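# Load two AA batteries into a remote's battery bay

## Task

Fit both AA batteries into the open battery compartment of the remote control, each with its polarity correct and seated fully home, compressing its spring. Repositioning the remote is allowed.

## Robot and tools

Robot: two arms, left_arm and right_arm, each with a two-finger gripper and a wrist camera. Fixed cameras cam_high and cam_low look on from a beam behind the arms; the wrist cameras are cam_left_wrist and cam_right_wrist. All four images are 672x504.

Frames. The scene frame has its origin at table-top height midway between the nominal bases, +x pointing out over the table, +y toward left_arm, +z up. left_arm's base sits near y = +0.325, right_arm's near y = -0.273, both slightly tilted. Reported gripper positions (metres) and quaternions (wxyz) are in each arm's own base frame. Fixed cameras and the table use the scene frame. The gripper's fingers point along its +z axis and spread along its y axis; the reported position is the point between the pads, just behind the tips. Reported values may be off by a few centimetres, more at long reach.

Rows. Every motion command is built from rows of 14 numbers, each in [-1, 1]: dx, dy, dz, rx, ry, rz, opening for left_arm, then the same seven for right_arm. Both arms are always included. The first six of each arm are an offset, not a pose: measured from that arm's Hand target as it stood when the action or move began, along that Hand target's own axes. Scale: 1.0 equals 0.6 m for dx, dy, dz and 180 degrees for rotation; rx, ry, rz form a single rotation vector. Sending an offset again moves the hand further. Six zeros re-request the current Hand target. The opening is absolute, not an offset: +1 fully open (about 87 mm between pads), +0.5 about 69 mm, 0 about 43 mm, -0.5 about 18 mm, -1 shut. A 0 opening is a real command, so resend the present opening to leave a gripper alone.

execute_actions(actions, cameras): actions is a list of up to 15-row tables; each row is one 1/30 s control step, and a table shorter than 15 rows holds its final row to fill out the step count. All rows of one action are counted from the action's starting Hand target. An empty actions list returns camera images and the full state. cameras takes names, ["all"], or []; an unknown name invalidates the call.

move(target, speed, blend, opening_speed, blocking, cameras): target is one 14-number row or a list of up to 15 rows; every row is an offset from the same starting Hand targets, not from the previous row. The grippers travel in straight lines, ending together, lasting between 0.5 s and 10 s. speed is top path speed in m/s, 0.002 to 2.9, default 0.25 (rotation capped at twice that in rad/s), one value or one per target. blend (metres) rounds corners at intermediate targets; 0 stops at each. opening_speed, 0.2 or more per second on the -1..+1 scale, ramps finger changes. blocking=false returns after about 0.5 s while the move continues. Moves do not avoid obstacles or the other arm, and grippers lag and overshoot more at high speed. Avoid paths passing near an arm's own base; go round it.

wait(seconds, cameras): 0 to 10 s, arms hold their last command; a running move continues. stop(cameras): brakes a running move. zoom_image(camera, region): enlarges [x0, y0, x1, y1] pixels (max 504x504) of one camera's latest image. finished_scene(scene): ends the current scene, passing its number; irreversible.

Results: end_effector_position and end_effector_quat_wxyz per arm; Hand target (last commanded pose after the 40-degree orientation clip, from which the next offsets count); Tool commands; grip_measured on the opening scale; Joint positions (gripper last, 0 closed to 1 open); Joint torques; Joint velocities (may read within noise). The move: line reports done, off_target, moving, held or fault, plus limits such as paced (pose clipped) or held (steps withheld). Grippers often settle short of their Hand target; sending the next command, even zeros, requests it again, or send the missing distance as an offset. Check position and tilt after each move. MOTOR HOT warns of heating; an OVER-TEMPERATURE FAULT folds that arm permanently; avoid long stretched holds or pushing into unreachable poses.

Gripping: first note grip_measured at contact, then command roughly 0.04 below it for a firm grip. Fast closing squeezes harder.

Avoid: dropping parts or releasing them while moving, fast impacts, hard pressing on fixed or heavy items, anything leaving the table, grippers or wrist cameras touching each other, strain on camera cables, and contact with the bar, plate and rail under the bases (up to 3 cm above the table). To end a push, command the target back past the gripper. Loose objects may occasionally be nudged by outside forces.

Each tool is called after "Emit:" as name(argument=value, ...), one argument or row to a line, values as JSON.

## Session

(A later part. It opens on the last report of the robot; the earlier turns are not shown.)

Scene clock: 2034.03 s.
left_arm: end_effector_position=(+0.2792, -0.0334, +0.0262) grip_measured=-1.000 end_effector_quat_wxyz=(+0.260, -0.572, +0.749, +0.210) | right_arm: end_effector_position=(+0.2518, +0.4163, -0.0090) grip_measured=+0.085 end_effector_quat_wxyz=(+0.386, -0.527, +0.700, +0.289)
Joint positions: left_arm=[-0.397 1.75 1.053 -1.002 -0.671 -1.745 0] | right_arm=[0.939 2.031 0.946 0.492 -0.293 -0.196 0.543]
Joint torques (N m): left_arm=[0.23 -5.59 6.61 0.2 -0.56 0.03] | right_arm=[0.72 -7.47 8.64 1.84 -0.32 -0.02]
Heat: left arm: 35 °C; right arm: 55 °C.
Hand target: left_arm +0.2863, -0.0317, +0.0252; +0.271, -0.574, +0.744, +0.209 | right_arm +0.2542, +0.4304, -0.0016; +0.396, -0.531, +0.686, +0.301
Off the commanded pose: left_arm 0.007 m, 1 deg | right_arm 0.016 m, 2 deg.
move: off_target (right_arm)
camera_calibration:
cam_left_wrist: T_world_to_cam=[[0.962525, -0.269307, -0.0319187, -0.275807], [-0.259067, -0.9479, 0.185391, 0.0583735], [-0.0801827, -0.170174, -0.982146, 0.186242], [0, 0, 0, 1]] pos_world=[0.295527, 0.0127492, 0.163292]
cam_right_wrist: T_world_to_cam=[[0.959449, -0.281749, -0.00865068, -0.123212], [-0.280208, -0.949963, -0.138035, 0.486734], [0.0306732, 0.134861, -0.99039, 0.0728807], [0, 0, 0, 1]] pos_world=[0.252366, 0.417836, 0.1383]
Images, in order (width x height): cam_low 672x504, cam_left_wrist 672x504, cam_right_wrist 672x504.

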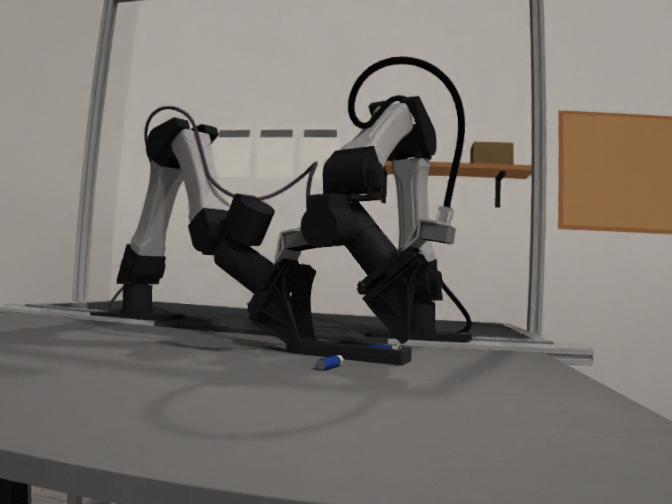

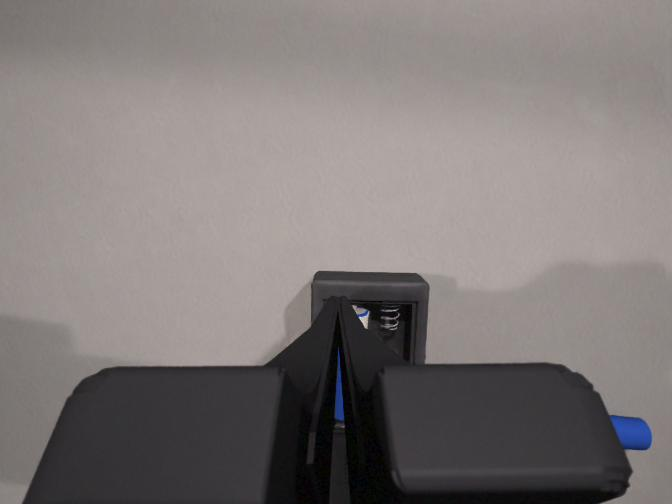

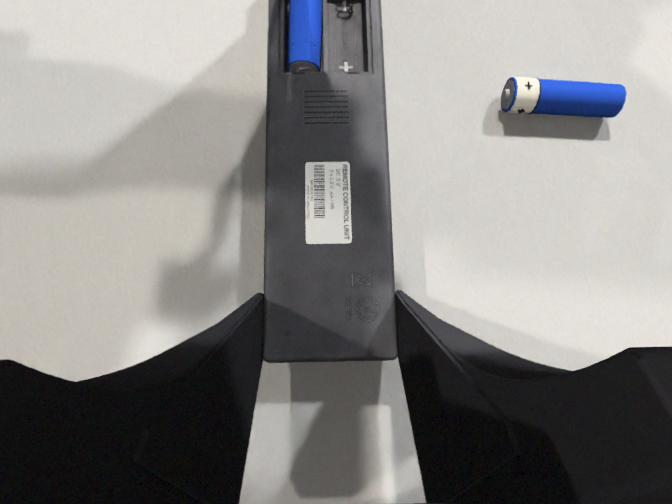

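Emit:
move(
  target=[
    [-0.0044,-0.0137,-0.0049,0,0,0,-1,0,0,0,0,0,0,0.02],
    [0.0021,-0.0086,0.0026,0,0,0,-1,0,0,0,0,0,0,0.02],
  ],
  speed=0.06,
  cameras=["cam_left_wrist","cam_right_wrist","cam_low"],
)

Emit:
zoom_image(
  camera="cam_left_wrist",
  region=[280, 250, 410, 400],
)

Scene clock: 2054.77 s.
left_arm: end_effector_position=(+0.2877, -0.0370, +0.0267) grip_measured=-1.000 end_effector_quat_wxyz=(+0.263, -0.574, +0.748, +0.205) | right_arm: end_effector_position=(+0.2518, +0.4163, -0.0090) grip_measured=+0.085 end_effector_quat_wxyz=(+0.386, -0.527, +0.700, +0.289)
Joint positions: left_arm=[-0.397 1.769 1.081 -0.996 -0.671 -1.745 0] | right_arm=[0.939 2.031 0.946 0.492 -0.293 -0.196 0.543]
Joint torques (N m): left_arm=[0.51 -5.63 5.6 0.23 -0.56 0.07] | right_arm=[0.68 -7.47 8.61 1.83 -0.33 -0.01]
Heat: left arm: 36 °C; right arm: 55 °C.
Hand target: left_arm +0.2913, -0.0329, +0.0231; +0.271, -0.574, +0.744, +0.209 | right_arm +0.2542, +0.4304, -0.0016; +0.396, -0.531, +0.686, +0.301
Off the commanded pose: left_arm 0.006 m, 1 deg | right_arm 0.016 m, 2 deg.
move: off_target (right_arm)
camera_calibration:
cam_left_wrist: T_world_to_cam=[[0.962854, -0.269403, -0.0182582, -0.285232], [-0.261399, -0.946926, 0.187085, 0.0578636], [-0.0676905, -0.175363, -0.982174, 0.182992], [0, 0, 0, 1]] pos_world=[0.302149, 0.0100402, 0.163697]
cam_right_wrist: T_world_to_cam=[[0.959449, -0.281749, -0.00865068, -0.123212], [-0.280208, -0.949963, -0.138035, 0.486734], [0.0306732, 0.134861, -0.99039, 0.0728807], [0, 0, 0, 1]] pos_world=[0.252366, 0.417836, 0.1383]
Images, in order (width x height): cam_low 672x504, cam_left_wrist 672x504, cam_right_wrist 672x504.

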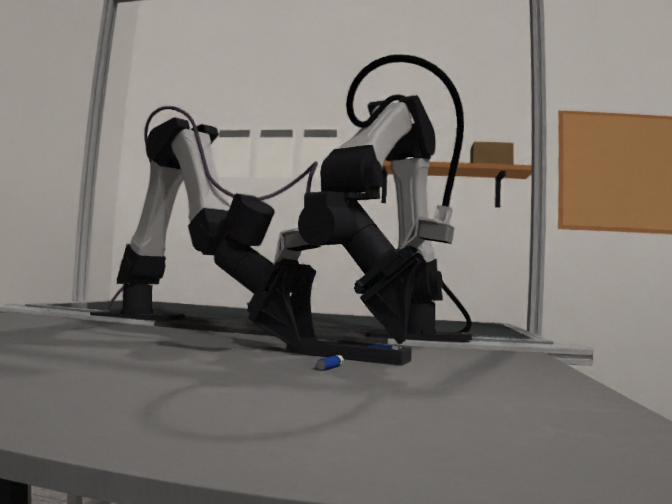

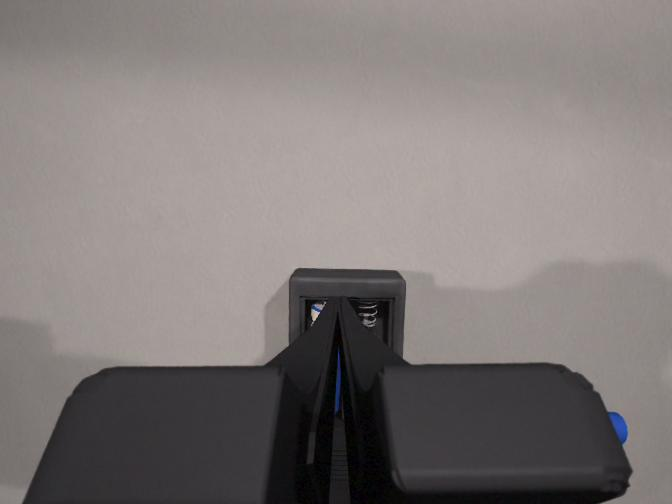

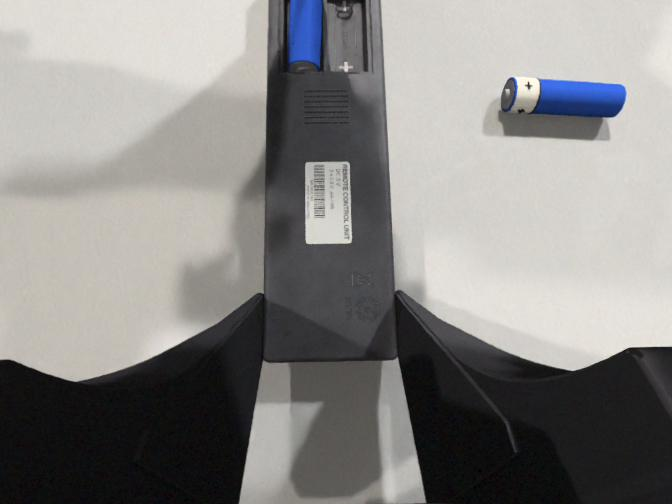

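Scaled by 3.360 from the camera's 672x504 image, which has a finer 960x720 frame.

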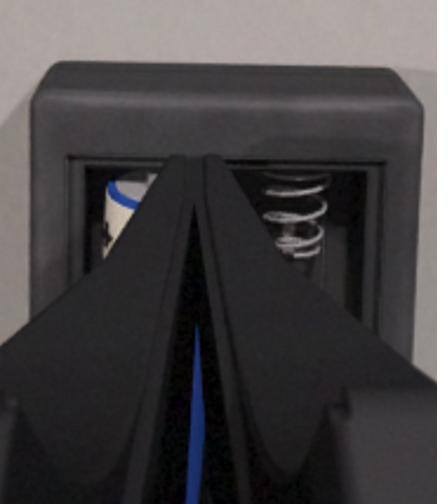

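Emit:
move(
  target=[
    [-0.0149,0.0058,-0.0201,0,0,0,-1,0,0,0,0,0,0,0.02],
    [0.0022,0.0058,0.0003,0,0,0,-1,0,0,0,0,0,0,0.02],
  ],
  speed=0.06,
  blend=[0.003,0],
  cameras=["cam_left_wrist","cam_low"],
)

Emit:
zoom_image(
  camera="cam_left_wrist",
  region=[280, 250, 410, 400],
)

Scene clock: 2068.10 s.
left_arm: end_effector_position=(+0.2836, -0.0348, +0.0240) grip_measured=-1.000 end_effector_quat_wxyz=(+0.261, -0.572, +0.749, +0.211) | right_arm: end_effector_position=(+0.2518, +0.4163, -0.0090) grip_measured=+0.085 end_effector_quat_wxyz=(+0.386, -0.527, +0.700, +0.289)
Joint positions: left_arm=[-0.397 1.769 1.067 -0.995 -0.674 -1.745 0] | right_arm=[0.939 2.031 0.946 0.492 -0.293 -0.196 0.543]
Joint torques (N m): left_arm=[0.12 -6.23 5.45 0.23 -0.52 0.01] | right_arm=[0.73 -7.46 8.58 1.83 -0.33 -0.02]
Heat: left arm: 35 °C; right arm: 55 °C.
Hand target: left_arm +0.2877, -0.0330, +0.0222; +0.271, -0.574, +0.744, +0.209 | right_arm +0.2542, +0.4304, -0.0016; +0.396, -0.531, +0.686, +0.301
Off the commanded pose: left_arm 0.005 m, 1 deg | right_arm 0.016 m, 2 deg.
move: off_target (right_arm)
camera_calibration:
cam_left_wrist: T_world_to_cam=[[0.962502, -0.269524, -0.0307754, -0.280425], [-0.259674, -0.948214, 0.182922, 0.0588776], [-0.0784836, -0.168071, -0.982646, 0.183883], [0, 0, 0, 1]] pos_world=[0.29963, 0.0111528, 0.161292]
Images, in order (width x height): cam_low 672x504, cam_left_wrist 672x504.

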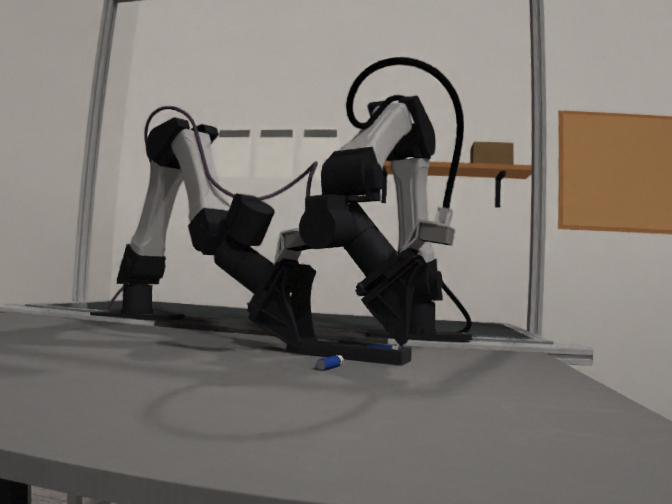

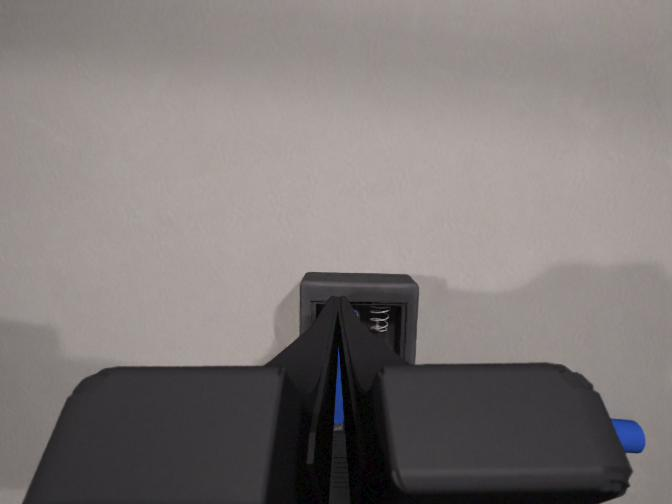

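Scaled by 3.360 from the camera's 672x504 image, which has a finer 960x720 frame.

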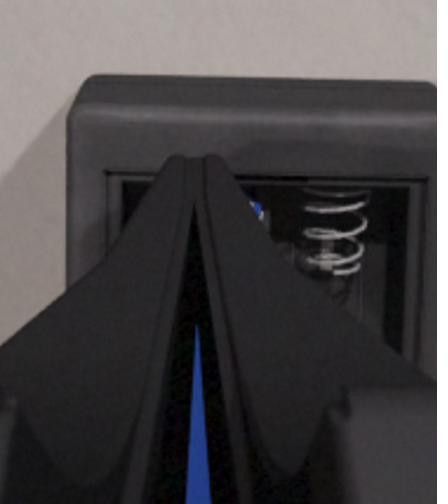

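Emit:
move(
  target=[0.018,0.0,0.0,0,0,0,-1,0,0,0,0,0,0,0.02],
  speed=0.03,
  cameras=["cam_left_wrist","cam_low"],
)

Emit:
zoom_image(
  camera="cam_left_wrist",
  region=[280, 250, 410, 400],
)

Emit:
zoom_image(
  camera="cam_low",
  region=[345, 330, 425, 380],
)

Scene clock: 2092.07 s.
left_arm: end_effector_position=(+0.2840, -0.0355, +0.0243) grip_measured=-1.000 end_effector_quat_wxyz=(+0.263, -0.572, +0.748, +0.210) | right_arm: end_effector_position=(+0.2518, +0.4163, -0.0090) grip_measured=+0.085 end_effector_quat_wxyz=(+0.386, -0.527, +0.700, +0.289)
Joint positions: left_arm=[-0.401 1.769 1.067 -0.995 -0.677 -1.751 0] | right_arm=[0.939 2.031 0.946 0.492 -0.293 -0.196 0.543]
Joint torques (N m): left_arm=[-0.03 -6.68 5.94 0 -0.35 0.08] | right_arm=[0.73 -7.49 8.66 1.83 -0.33 -0.01]
Heat: left arm: 35 °C; right arm: 55 °C.
Hand target: left_arm +0.2840, -0.0355, +0.0242; +0.263, -0.572, +0.748, +0.210 (not the last commanded pose) | right_arm +0.2542, +0.4304, -0.0016; +0.396, -0.531, +0.686, +0.301
Off the commanded pose: left_arm 0.011 m, 1 deg | right_arm 0.016 m, 2 deg.
move: held (left_arm; a check stopped the path), off_target (right_arm); limits=held
pose unreachable (left arm): on one or more control steps of this call, first in action 0 (counted from 0), this arm could not follow its commanded pose, so it was not sent that pose on those steps. It may still have moved: this result reports where it is.
cause: moving toward the commanded pose would bring a part of the arm too close to another arm (this arm's wrist (the part past joint 5) and the right arm's wrist camera, along the way the arms are being sent, or toward where that arm still pushes).
camera_calibration:
cam_left_wrist: T_world_to_cam=[[0.962705, -0.269265, -0.0263889, -0.281174], [-0.260383, -0.948585, 0.179964, 0.0584776], [-0.07349, -0.166381, -0.983319, 0.182683], [0, 0, 0, 1]] pos_world=[0.299339, 0.0101558, 0.161692]
Images, in order (width x height): cam_low 672x504, cam_left_wrist 672x504.

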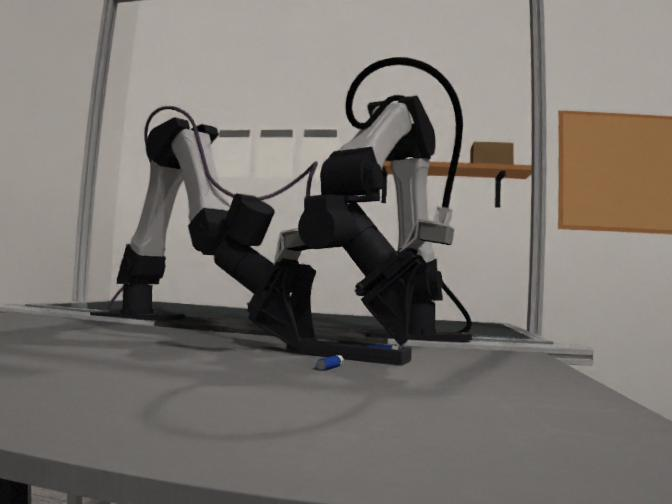

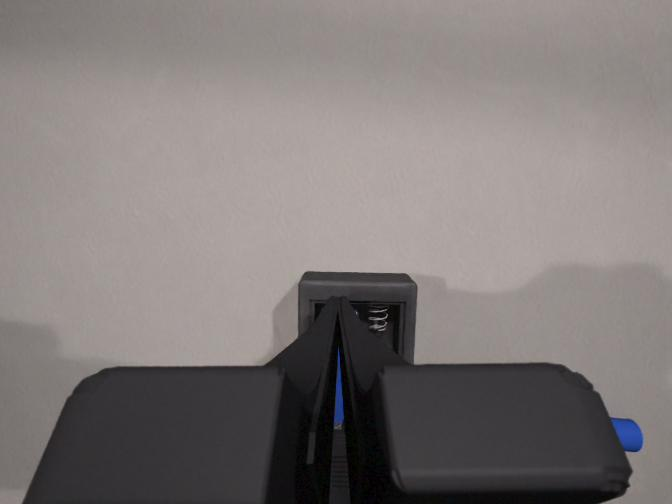

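Scaled by 3.360 from the camera's 672x504 image, which has a finer 960x720 frame.

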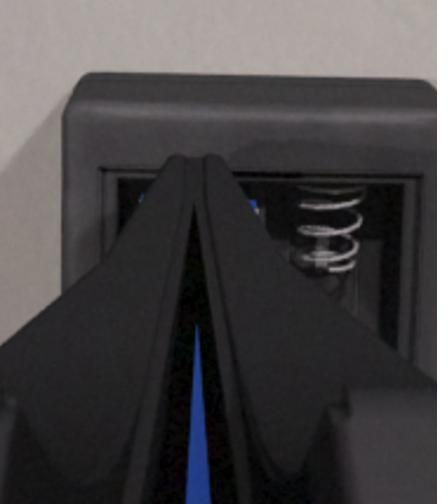

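Scaled by 6.300 from the camera's 672x504 image, which has a finer 960x720 frame.

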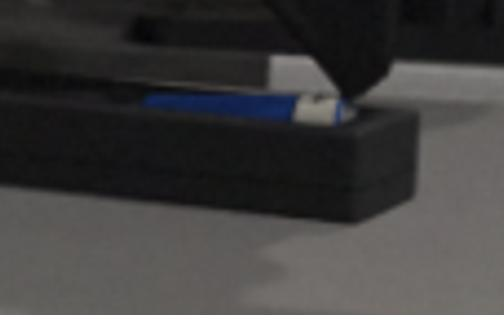

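Emit:
move(
  target=[
    [-0.005,0.0,0.0058,0,0.111,0,-1,0,0,0,0,0,0,0.02],
    [0.0137,0.0,0.0077,0,0.111,0,-1,0,0,0,0,0,0,0.02],
  ],
  speed=0.04,
  cameras=["cam_left_wrist","cam_low"],
)

Emit:
zoom_image(
  camera="cam_left_wrist",
  region=[280, 250, 410, 400],
)

Emit:
zoom_image(
  camera="cam_low",
  region=[345, 330, 425, 380],
)

Scene clock: 2121.97 s.
left_arm: end_effector_position=(+0.2820, -0.0327, +0.0198) grip_measured=-1.000 end_effector_quat_wxyz=(+0.130, -0.595, +0.784, +0.122) | right_arm: end_effector_position=(+0.2518, +0.4163, -0.0090) grip_measured=+0.085 end_effector_quat_wxyz=(+0.386, -0.527, +0.700, +0.289)
Joint positions: left_arm=[-0.195 1.716 1.059 -0.925 -0.358 -1.496 0] | right_arm=[0.939 2.031 0.946 0.492 -0.293 -0.196 0.543]
Joint torques (N m): left_arm=[-0.72 -6.91 4.15 0.57 -0.01 -0.06] | right_arm=[0.64 -7.46 8.64 1.85 -0.32 0]
Heat: left arm: 36 °C; right arm: 55 °C.
Hand target: left_arm +0.2830, -0.0387, +0.0154; +0.129, -0.600, +0.782, +0.108 | right_arm +0.2542, +0.4304, -0.0016; +0.396, -0.531, +0.686, +0.301
Off the commanded pose: left_arm 0.008 m, 2 deg | right_arm 0.016 m, 2 deg.
move: off_target (right_arm)
camera_calibration:
cam_left_wrist: T_world_to_cam=[[0.959664, -0.277357, -0.046022, -0.27762], [-0.22042, -0.843839, 0.489235, 0.0474612], [-0.174528, -0.459357, -0.870937, 0.195262], [0, 0, 0, 1]] pos_world=[0.310962, 0.0527447, 0.134065]
Images, in order (width x height): cam_low 672x504, cam_left_wrist 672x504.

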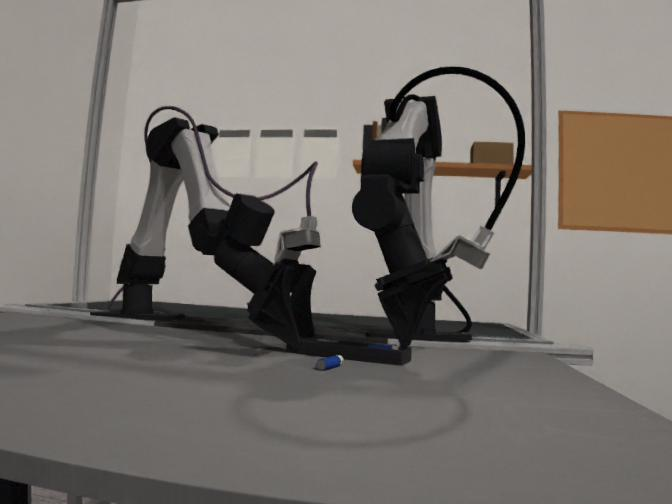

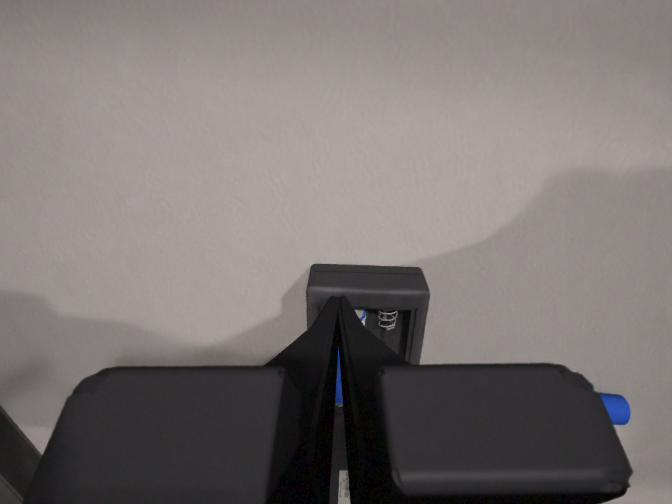

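Scaled by 3.360 from the camera's 672x504 image, which has a finer 960x720 frame.

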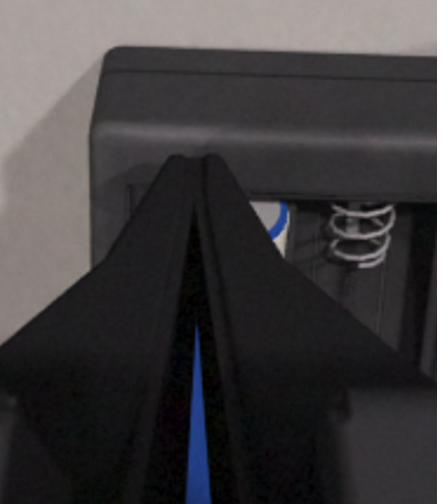

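Scaled by 6.300 from the camera's 672x504 image, which has a finer 960x720 frame.

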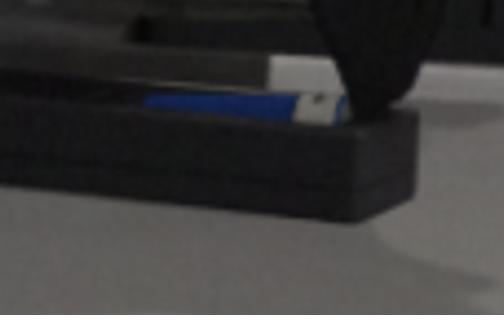

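Emit:
move(
  target=[0.0135,-0.0035,-0.0013,0,0,0,-1,0,0,0,0,0,0,0.02],
  speed=0.04,
  cameras=["cam_left_wrist","cam_low"],
)

Emit:
zoom_image(
  camera="cam_left_wrist",
  region=[280, 250, 410, 400],
)

Emit:
zoom_image(
  camera="cam_low",
  region=[345, 330, 425, 380],
)

Scene clock: 2135.40 s.
left_arm: end_effector_position=(+0.2827, -0.0336, +0.0200) grip_measured=-1.000 end_effector_quat_wxyz=(+0.143, -0.594, +0.781, +0.129) | right_arm: end_effector_position=(+0.2518, +0.4163, -0.0090) grip_measured=+0.085 end_effector_quat_wxyz=(+0.386, -0.527, +0.700, +0.289)
Joint positions: left_arm=[-0.216 1.716 1.057 -0.925 -0.388 -1.521 0] | right_arm=[0.939 2.031 0.946 0.492 -0.293 -0.196 0.543]
Joint torques (N m): left_arm=[-1.4 -6.02 4.92 0.5 0.26 -0.11] | right_arm=[0.7 -7.5 8.64 1.83 -0.32 -0.01]
Heat: left arm: 37 °C; right arm: 55 °C.
Hand target: left_arm +0.2830, -0.0469, +0.0135; +0.129, -0.600, +0.782, +0.108 | right_arm +0.2542, +0.4304, -0.0016; +0.396, -0.531, +0.686, +0.301
Off the commanded pose: left_arm 0.015 m, 3 deg | right_arm 0.016 m, 2 deg.
move: off_target (left_arm, right_arm)
camera_calibration:
cam_left_wrist: T_world_to_cam=[[0.960623, -0.274779, -0.0412285, -0.278753], [-0.225348, -0.857273, 0.462927, 0.048198], [-0.162547, -0.435408, -0.885437, 0.19284], [0, 0, 0, 1]] pos_world=[0.309984, 0.0486874, 0.136943]
Images, in order (width x height): cam_low 672x504, cam_left_wrist 672x504.

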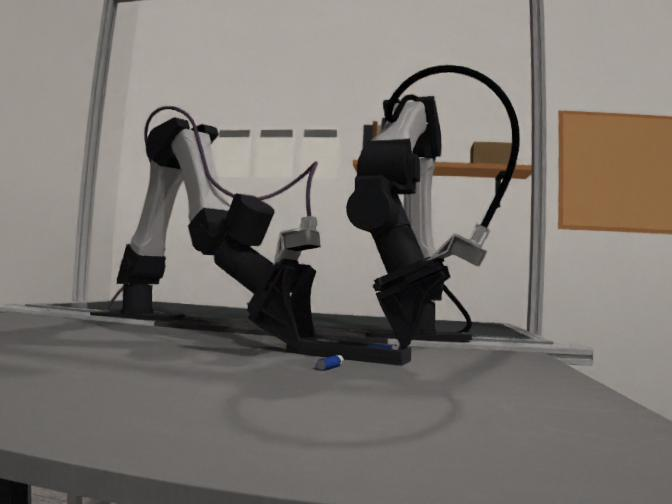

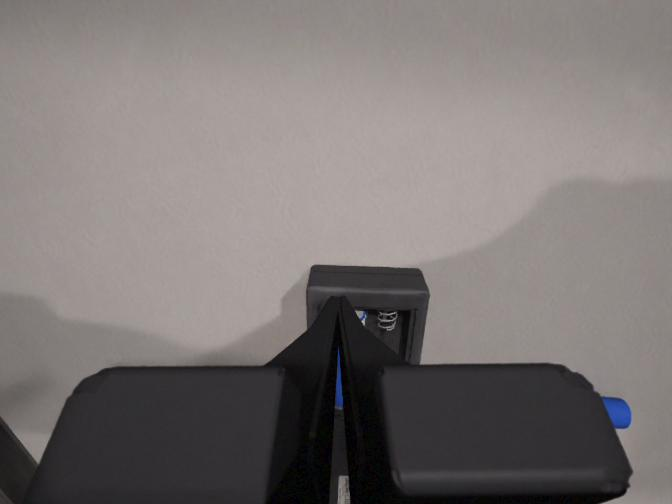

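Scaled by 3.360 from the camera's 672x504 image, which has a finer 960x720 frame.

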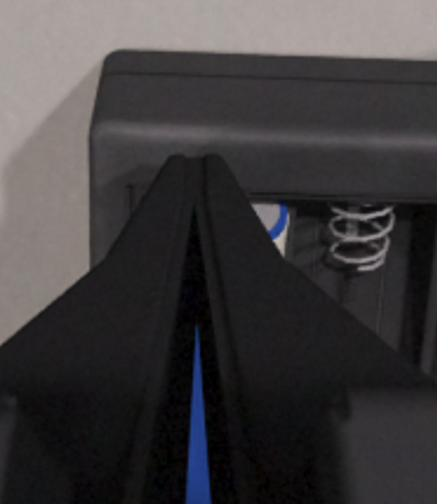

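Scaled by 6.300 from the camera's 672x504 image, which has a finer 960x720 frame.

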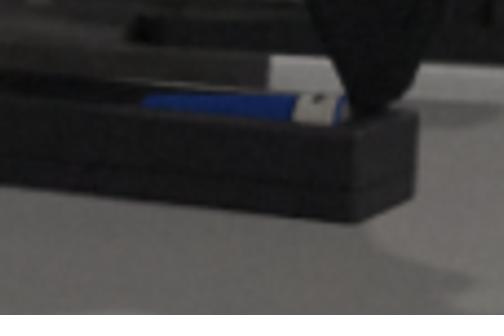

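Emit:
move(
  target=[0.0300,-0.0035,0.009,0,0,0,-1,0,0,0,0,0,0,0.02],
  speed=0.04,
  cameras=["cam_left_wrist","cam_low"],
)

Emit:
zoom_image(
  camera="cam_left_wrist",
  region=[280, 250, 410, 400],
)

Emit:
zoom_image(
  camera="cam_low",
  region=[345, 330, 425, 380],
)

Scene clock: 2144.97 s.
left_arm: end_effector_position=(+0.2825, -0.0350, +0.0198) grip_measured=-1.000 end_effector_quat_wxyz=(+0.169, -0.594, +0.773, +0.144) | right_arm: end_effector_position=(+0.2518, +0.4163, -0.0090) grip_measured=+0.085 end_effector_quat_wxyz=(+0.386, -0.527, +0.700, +0.289)
Joint positions: left_arm=[-0.258 1.716 1.048 -0.925 -0.447 -1.574 0] | right_arm=[0.939 2.031 0.946 0.492 -0.293 -0.196 0.543]
Joint torques (N m): left_arm=[-2.25 -4 4.77 0.64 0.81 -0.13] | right_arm=[0.75 -7.49 8.64 1.84 -0.32 -0.01]
Heat: left arm: 37 °C; right arm: 55 °C.
Hand target: left_arm +0.2809, -0.0620, +0.0024; +0.129, -0.600, +0.782, +0.108 | right_arm +0.2542, +0.4304, -0.0016; +0.396, -0.531, +0.686, +0.301
Off the commanded pose: left_arm 0.032 m, 6 deg | right_arm 0.016 m, 2 deg.
move: off_target (left_arm, right_arm)
camera_calibration:
cam_left_wrist: T_world_to_cam=[[0.963217, -0.266845, -0.0317342, -0.279653], [-0.231131, -0.882908, 0.40872, 0.0489338], [-0.137083, -0.386352, -0.912108, 0.187124], [0, 0, 0, 1]] pos_world=[0.306329, 0.0408757, 0.141803]
Images, in order (width x height): cam_low 672x504, cam_left_wrist 672x504.

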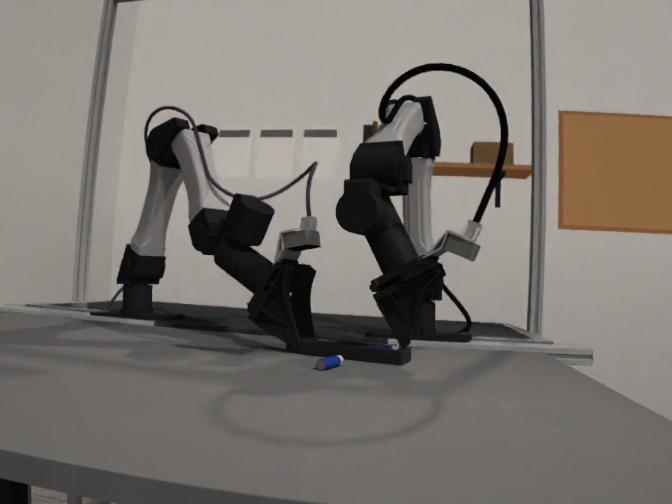

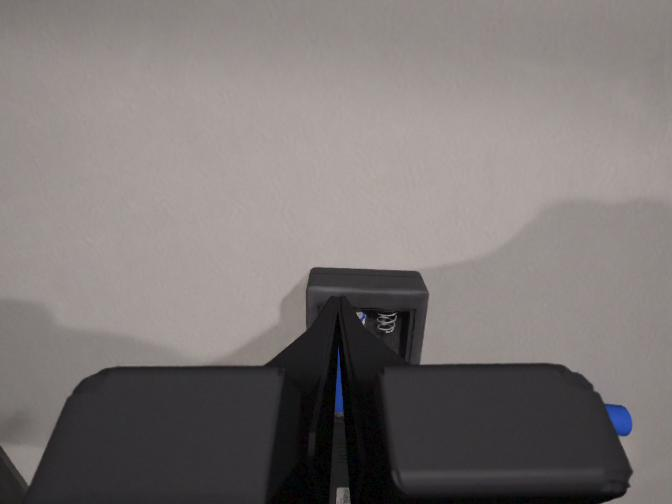

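Scaled by 3.360 from the camera's 672x504 image, which has a finer 960x720 frame.

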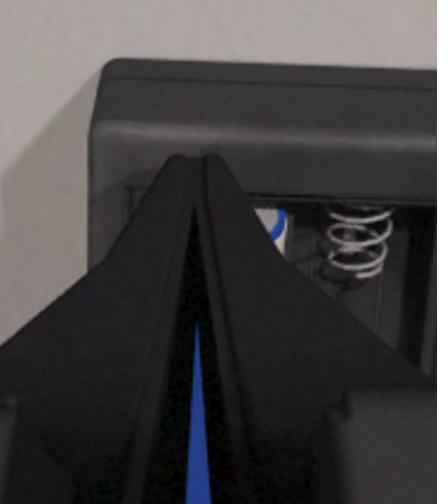

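Scaled by 6.300 from the camera's 672x504 image, which has a finer 960x720 frame.

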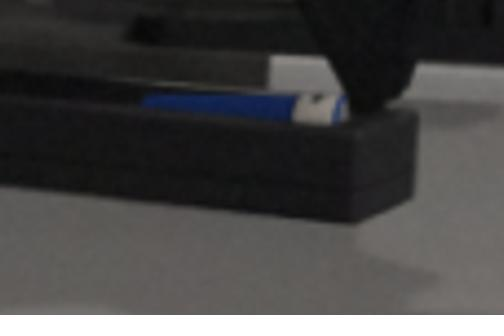

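Emit:
move(
  target=[
    [-0.0513,0.0093,-0.0126,0,0,0,-1,0,0,0,0,0,0,0.02],
    [-0.0735,0.0103,-0.0758,0,0,0,-1,0,0,0,0,0,0,0.02],
    [-0.0975,-0.0037,-0.0675,0.0877,0.0809,0.4929,-0.3,0,0,0,0,0,0,0.02],
  ],
  speed=[0.04,0.1,0.25],
  opening_speed=1.0,
  cameras=["cam_left_wrist","cam_low","cam_right_wrist"],
)

Emit:
zoom_image(
  camera="cam_low",
  region=[345, 330, 425, 380],
)

Scene clock: 2207.03 s.
left_arm: end_effector_position=(+0.2906, -0.0229, +0.0586) grip_measured=-0.300 end_effector_quat_wxyz=(+0.002, +0.128, +0.992, +0.005) | right_arm: end_effector_position=(+0.2517, +0.4163, -0.0090) grip_measured=+0.085 end_effector_quat_wxyz=(+0.386, -0.527, +0.700, +0.289)
Joint positions: left_arm=[-0.106 1.825 1.342 -1.083 -0.01 0.15 0.35] | right_arm=[0.939 2.031 0.946 0.492 -0.293 -0.196 0.543]
Joint torques (N m): left_arm=[0.61 -6.54 9.18 0.18 0.16 0.16] | right_arm=[0.69 -7.45 8.65 1.85 -0.32 -0.01]
Heat: left arm: 35 °C; right arm: 55 °C.
Hand target: left_arm +0.2944, -0.0224, +0.0600; +0.000, +0.128, +0.992, +0.000 | right_arm +0.2542, +0.4304, -0.0016; +0.396, -0.531, +0.686, +0.301
Off the commanded pose: left_arm 0.004 m, 1 deg | right_arm 0.016 m, 2 deg.
move: off_target (right_arm)
camera_calibration:
cam_left_wrist: T_world_to_cam=[[-0.270953, -0.962501, -0.0133012, 0.0586262], [-0.627577, 0.166158, 0.760617, 0.164156], [-0.729884, 0.214439, -0.649065, 0.398923], [0, 0, 0, 1]] pos_world=[0.410073, -0.0563926, 0.134847]
cam_right_wrist: T_world_to_cam=[[0.959546, -0.281413, -0.00885271, -0.123253], [-0.279899, -0.950036, -0.138163, 0.486675], [0.0304705, 0.135052, -0.99037, 0.0728528], [0, 0, 0, 1]] pos_world=[0.252266, 0.417835, 0.138301]
Images, in order (width x height): cam_low 672x504, cam_left_wrist 672x504, cam_right_wrist 672x504.

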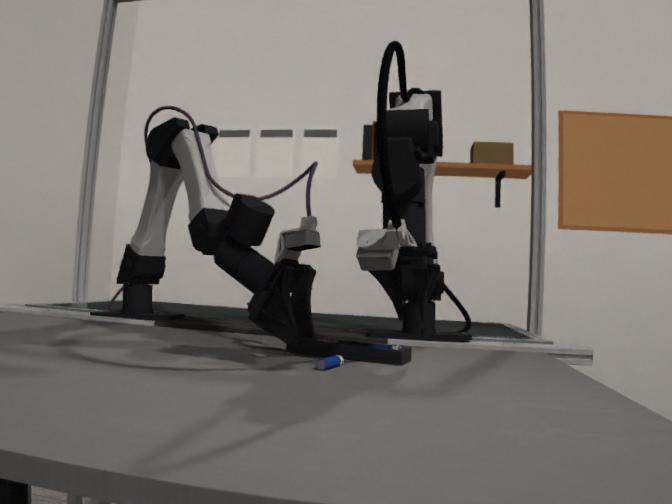

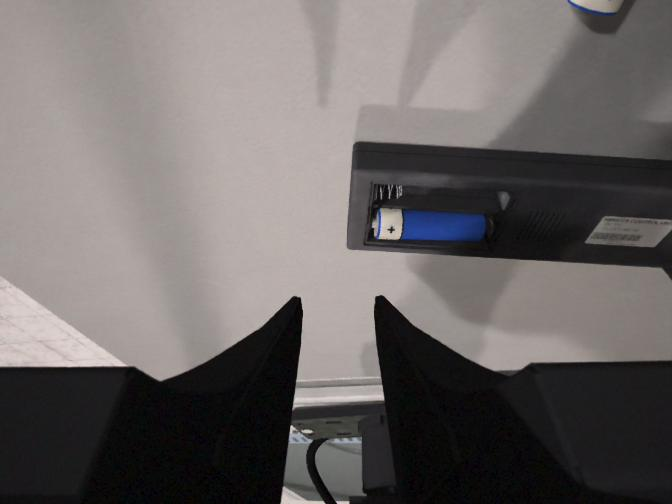

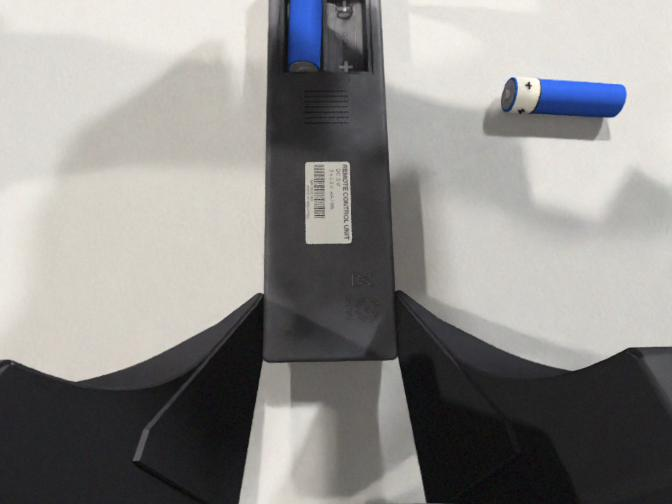

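Scaled by 6.300 from the camera's 672x504 image, which has a finer 960x720 frame.

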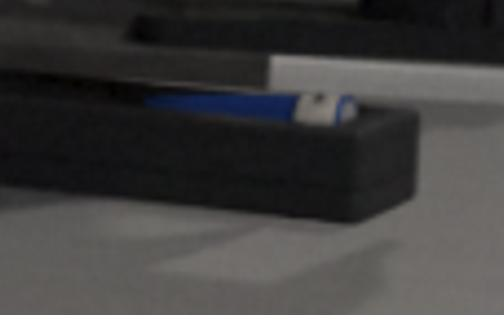

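Nice side view. Zoom in.

Emit:
zoom_image(
  camera="cam_left_wrist",
  region=[335, 170, 515, 270],
)

Emit:
zoom_image(
  camera="cam_left_wrist",
  region=[345, 190, 425, 250],
)

Scaled by 2.800 from the camera's 672x504 image, which has a finer 960x720 frame.

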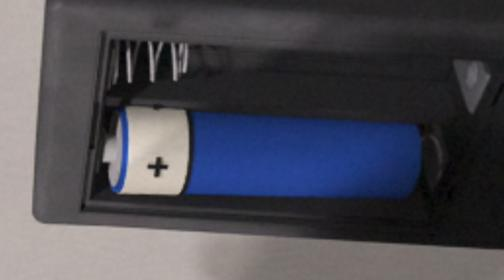

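Scaled by 6.300 from the camera's 672x504 image, which has a finer 960x720 frame.

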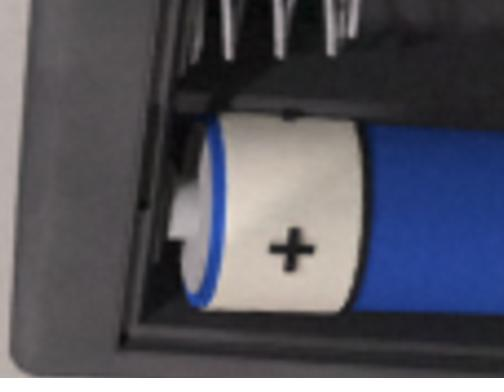

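Emit:
move(
  target=[-0.0058,0.0056,0.0575,0,0,0,-0.3,0,0,0,0,0,0,0.02],
  speed=0.12,
  cameras=["cam_left_wrist","cam_low"],
)

Emit:
zoom_image(
  camera="cam_left_wrist",
  region=[345, 210, 445, 310],
)

Emit:
zoom_image(
  camera="cam_low",
  region=[375, 330, 425, 370],
)

Scene clock: 2243.60 s.
left_arm: end_effector_position=(+0.2945, -0.0210, +0.0304) grip_measured=-0.300 end_effector_quat_wxyz=(-0.004, +0.128, +0.992, +0.005) | right_arm: end_effector_position=(+0.2517, +0.4163, -0.0090) grip_measured=+0.085 end_effector_quat_wxyz=(+0.386, -0.527, +0.700, +0.289)
Joint positions: left_arm=[-0.099 1.882 1.297 -0.994 -0.01 0.158 0.35] | right_arm=[0.939 2.031 0.946 0.492 -0.293 -0.196 0.543]
Joint torques (N m): left_arm=[0.7 -7.17 6.24 0.53 0.15 0.16] | right_arm=[0.69 -7.45 8.59 1.85 -0.33 -0.01]
Heat: left arm: 36 °C; right arm: 56 °C.
Hand target: left_arm +0.2988, -0.0201, +0.0255; +0.001, +0.128, +0.992, +0.000 | right_arm +0.2542, +0.4304, -0.0016; +0.396, -0.531, +0.686, +0.301
Off the commanded pose: left_arm 0.007 m, 1 deg | right_arm 0.016 m, 2 deg.
move: off_target (right_arm)
camera_calibration:
cam_left_wrist: T_world_to_cam=[[-0.272237, -0.962172, -0.0105878, 0.0614572], [-0.617111, 0.166142, 0.769136, 0.184429], [-0.738282, 0.215921, -0.638997, 0.385236], [0, 0, 0, 1]] pos_world=[0.414957, -0.0546899, 0.104965]
Images, in order (width x height): cam_low 672x504, cam_left_wrist 672x504.

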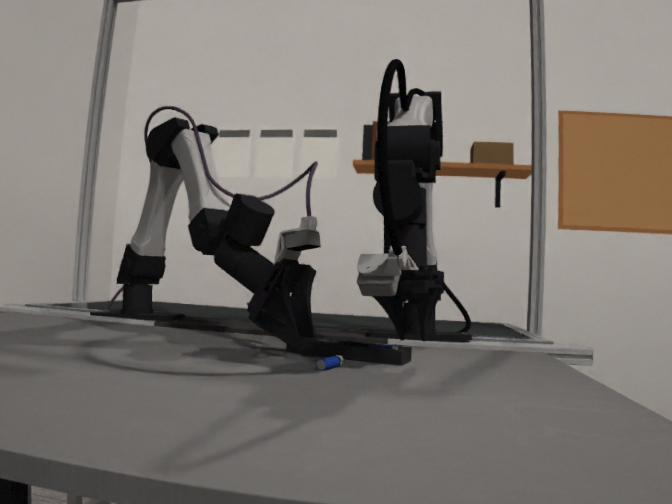

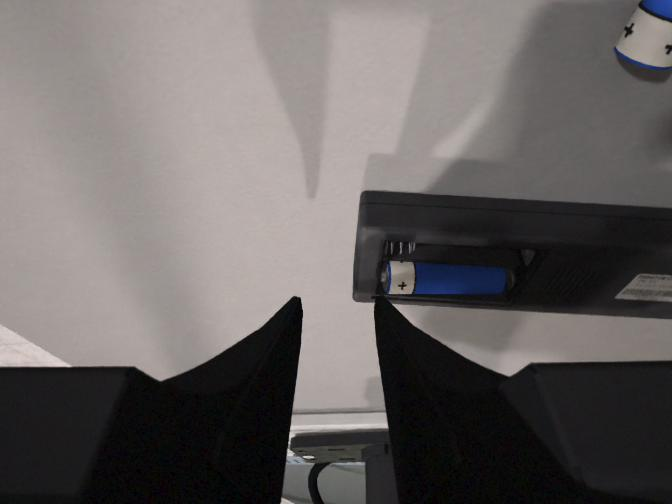

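Scaled by 5.040 from the camera's 672x504 image, which has a finer 960x720 frame.

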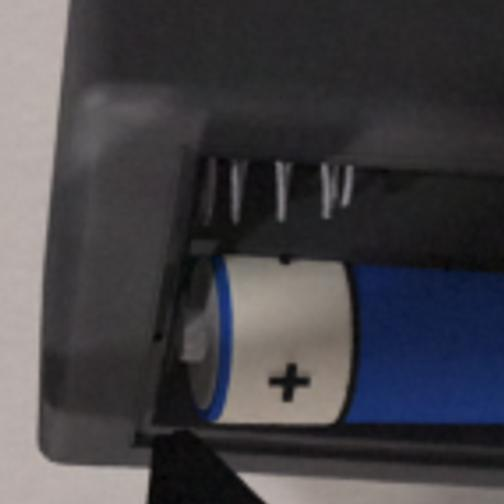

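Scaled by 10.080 from the camera's 672x504 image, which has a finer 960x720 frame.

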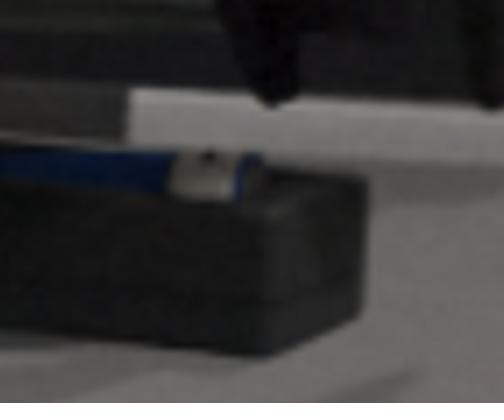

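Emit:
move(
  target=[0.0033,-0.0021,0.0133,0,0,0,-0.3,0,0,0,0,0,0,0.02],
  speed=0.06,
  cameras=["cam_left_wrist","cam_low"],
)

Emit:
zoom_image(
  camera="cam_left_wrist",
  region=[345, 230, 445, 330],
)

Emit:
zoom_image(
  camera="cam_low",
  region=[375, 330, 425, 370],
)

Scene clock: 2269.20 s.
left_arm: end_effector_position=(+0.2934, -0.0209, +0.0238) grip_measured=-0.300 end_effector_quat_wxyz=(-0.002, +0.128, +0.992, +0.005) | right_arm: end_effector_position=(+0.2517, +0.4163, -0.0090) grip_measured=+0.085 end_effector_quat_wxyz=(+0.386, -0.527, +0.700, +0.289)
Joint positions: left_arm=[-0.099 1.882 1.27 -0.962 -0.01 0.158 0.35] | right_arm=[0.939 2.031 0.946 0.492 -0.293 -0.196 0.543]
Joint torques (N m): left_arm=[0.51 -6.89 6 0.54 0.14 0.12] | right_arm=[0.66 -7.46 8.58 1.83 -0.32 -0.02]
Heat: left arm: 37 °C; right arm: 56 °C.
Hand target: left_arm +0.2966, -0.0209, +0.0176; +0.001, +0.128, +0.992, +0.000 | right_arm +0.2542, +0.4304, -0.0016; +0.396, -0.531, +0.686, +0.301
Off the commanded pose: left_arm 0.007 m, 1 deg | right_arm 0.016 m, 2 deg.
move: off_target (right_arm)
camera_calibration:
cam_left_wrist: T_world_to_cam=[[-0.272214, -0.962167, -0.0115749, 0.0611709], [-0.621213, 0.16654, 0.765741, 0.190164], [-0.734843, 0.215636, -0.643045, 0.379236], [0, 0, 0, 1]] pos_world=[0.413463, -0.0545904, 0.0989574]
Images, in order (width x height): cam_low 672x504, cam_left_wrist 672x504.

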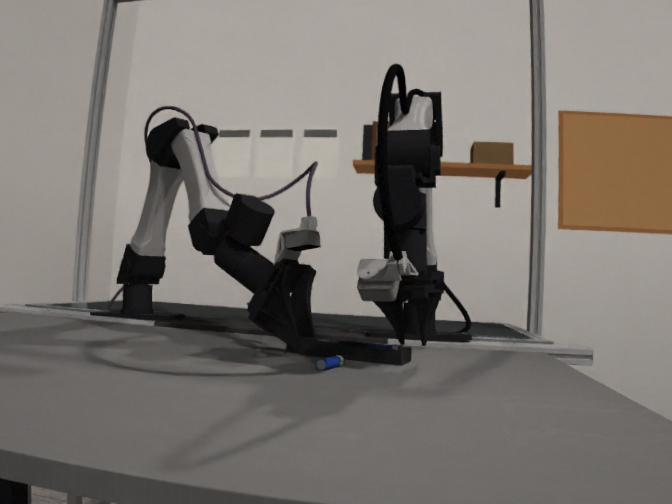

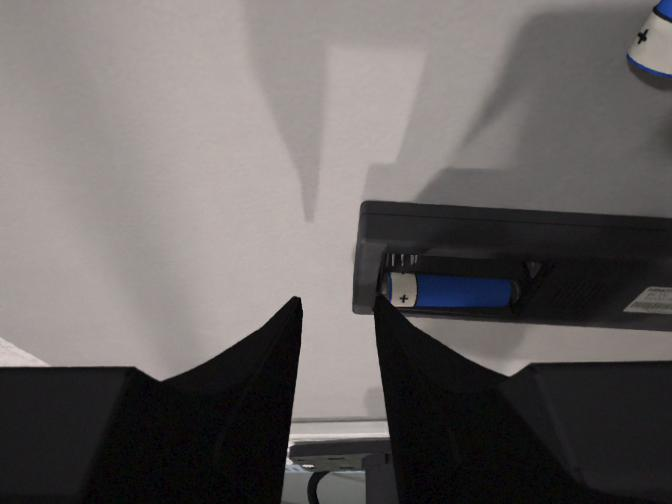

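Scaled by 5.040 from the camera's 672x504 image, which has a finer 960x720 frame.

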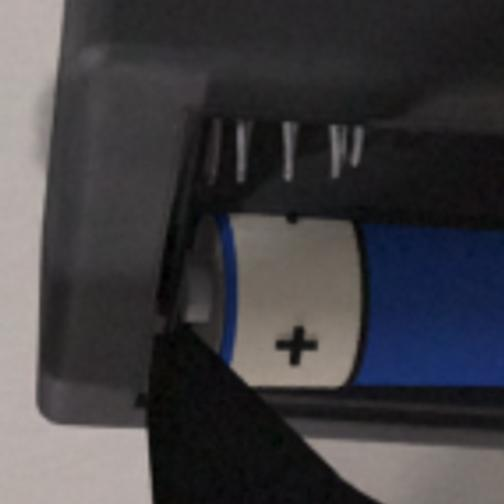

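Scaled by 10.080 from the camera's 672x504 image, which has a finer 960x720 frame.

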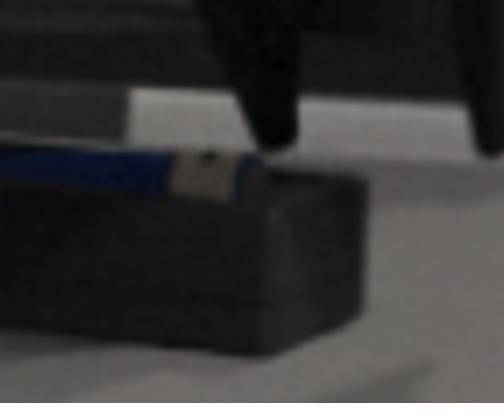

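Emit:
move(
  target=[0.0,-0.0028,0.0117,0,0,0,-0.3,0,0,0,0,0,0,0.02],
  speed=0.04,
  cameras=["cam_left_wrist","cam_low"],
)

Emit:
zoom_image(
  camera="cam_left_wrist",
  region=[345, 230, 445, 330],
)

Emit:
zoom_image(
  camera="cam_low",
  region=[375, 330, 425, 370],
)

Scene clock: 2276.10 s.
left_arm: end_effector_position=(+0.2923, -0.0209, +0.0188) grip_measured=-0.300 end_effector_quat_wxyz=(-0.003, +0.128, +0.992, +0.004) | right_arm: end_effector_position=(+0.2517, +0.4163, -0.0090) grip_measured=+0.085 end_effector_quat_wxyz=(+0.386, -0.527, +0.700, +0.289)
Joint positions: left_arm=[-0.099 1.889 1.257 -0.945 -0.009 0.158 0.35] | right_arm=[0.939 2.031 0.946 0.492 -0.293 -0.196 0.543]
Joint torques (N m): left_arm=[0.01 -6.61 5.5 0.64 0.15 0.08] | right_arm=[0.7 -7.45 8.61 1.85 -0.31 -0.02]
Heat: left arm: 37 °C; right arm: 56 °C.
Hand target: left_arm +0.2961, -0.0224, +0.0105; +0.001, +0.128, +0.992, +0.000 | right_arm +0.2542, +0.4304, -0.0016; +0.396, -0.531, +0.686, +0.301
Off the commanded pose: left_arm 0.009 m, 1 deg | right_arm 0.016 m, 2 deg.
move: off_target (right_arm)
camera_calibration:
cam_left_wrist: T_world_to_cam=[[-0.272177, -0.962189, -0.0105477, 0.0608729], [-0.61856, 0.166556, 0.767882, 0.192486], [-0.737091, 0.215524, -0.640505, 0.375838], [0, 0, 0, 1]] pos_world=[0.412659, -0.0544906, 0.093562]
Images, in order (width x height): cam_low 672x504, cam_left_wrist 672x504.

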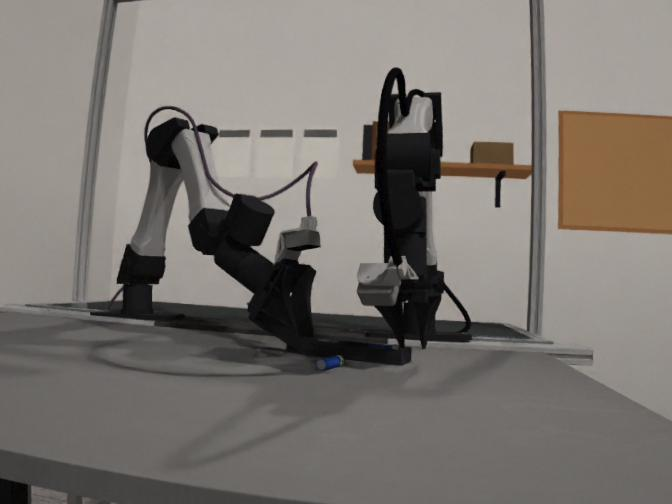

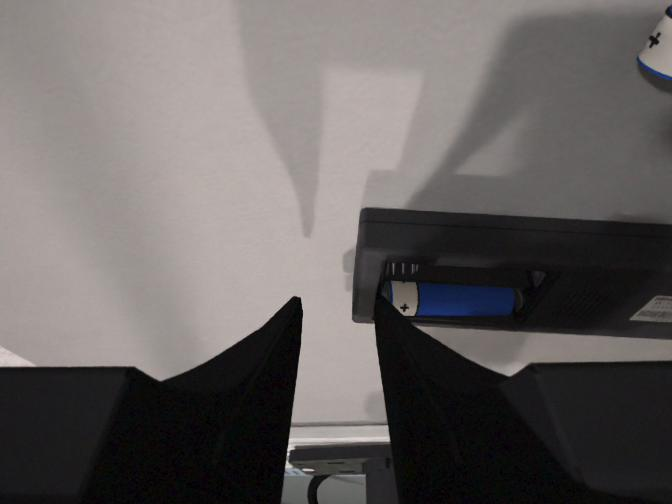

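Scaled by 5.040 from the camera's 672x504 image, which has a finer 960x720 frame.

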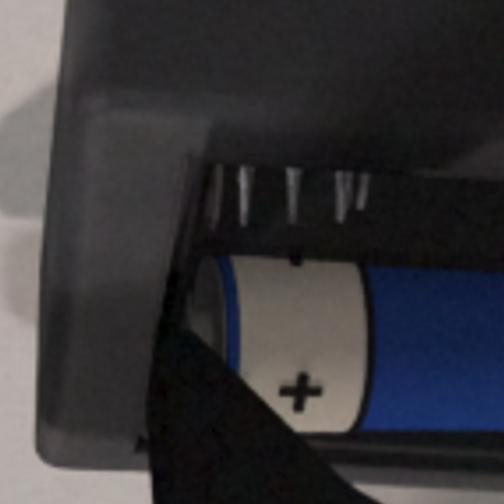

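Scaled by 10.080 from the camera's 672x504 image, which has a finer 960x720 frame.

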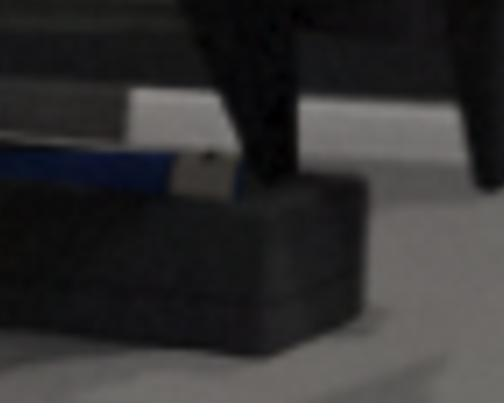

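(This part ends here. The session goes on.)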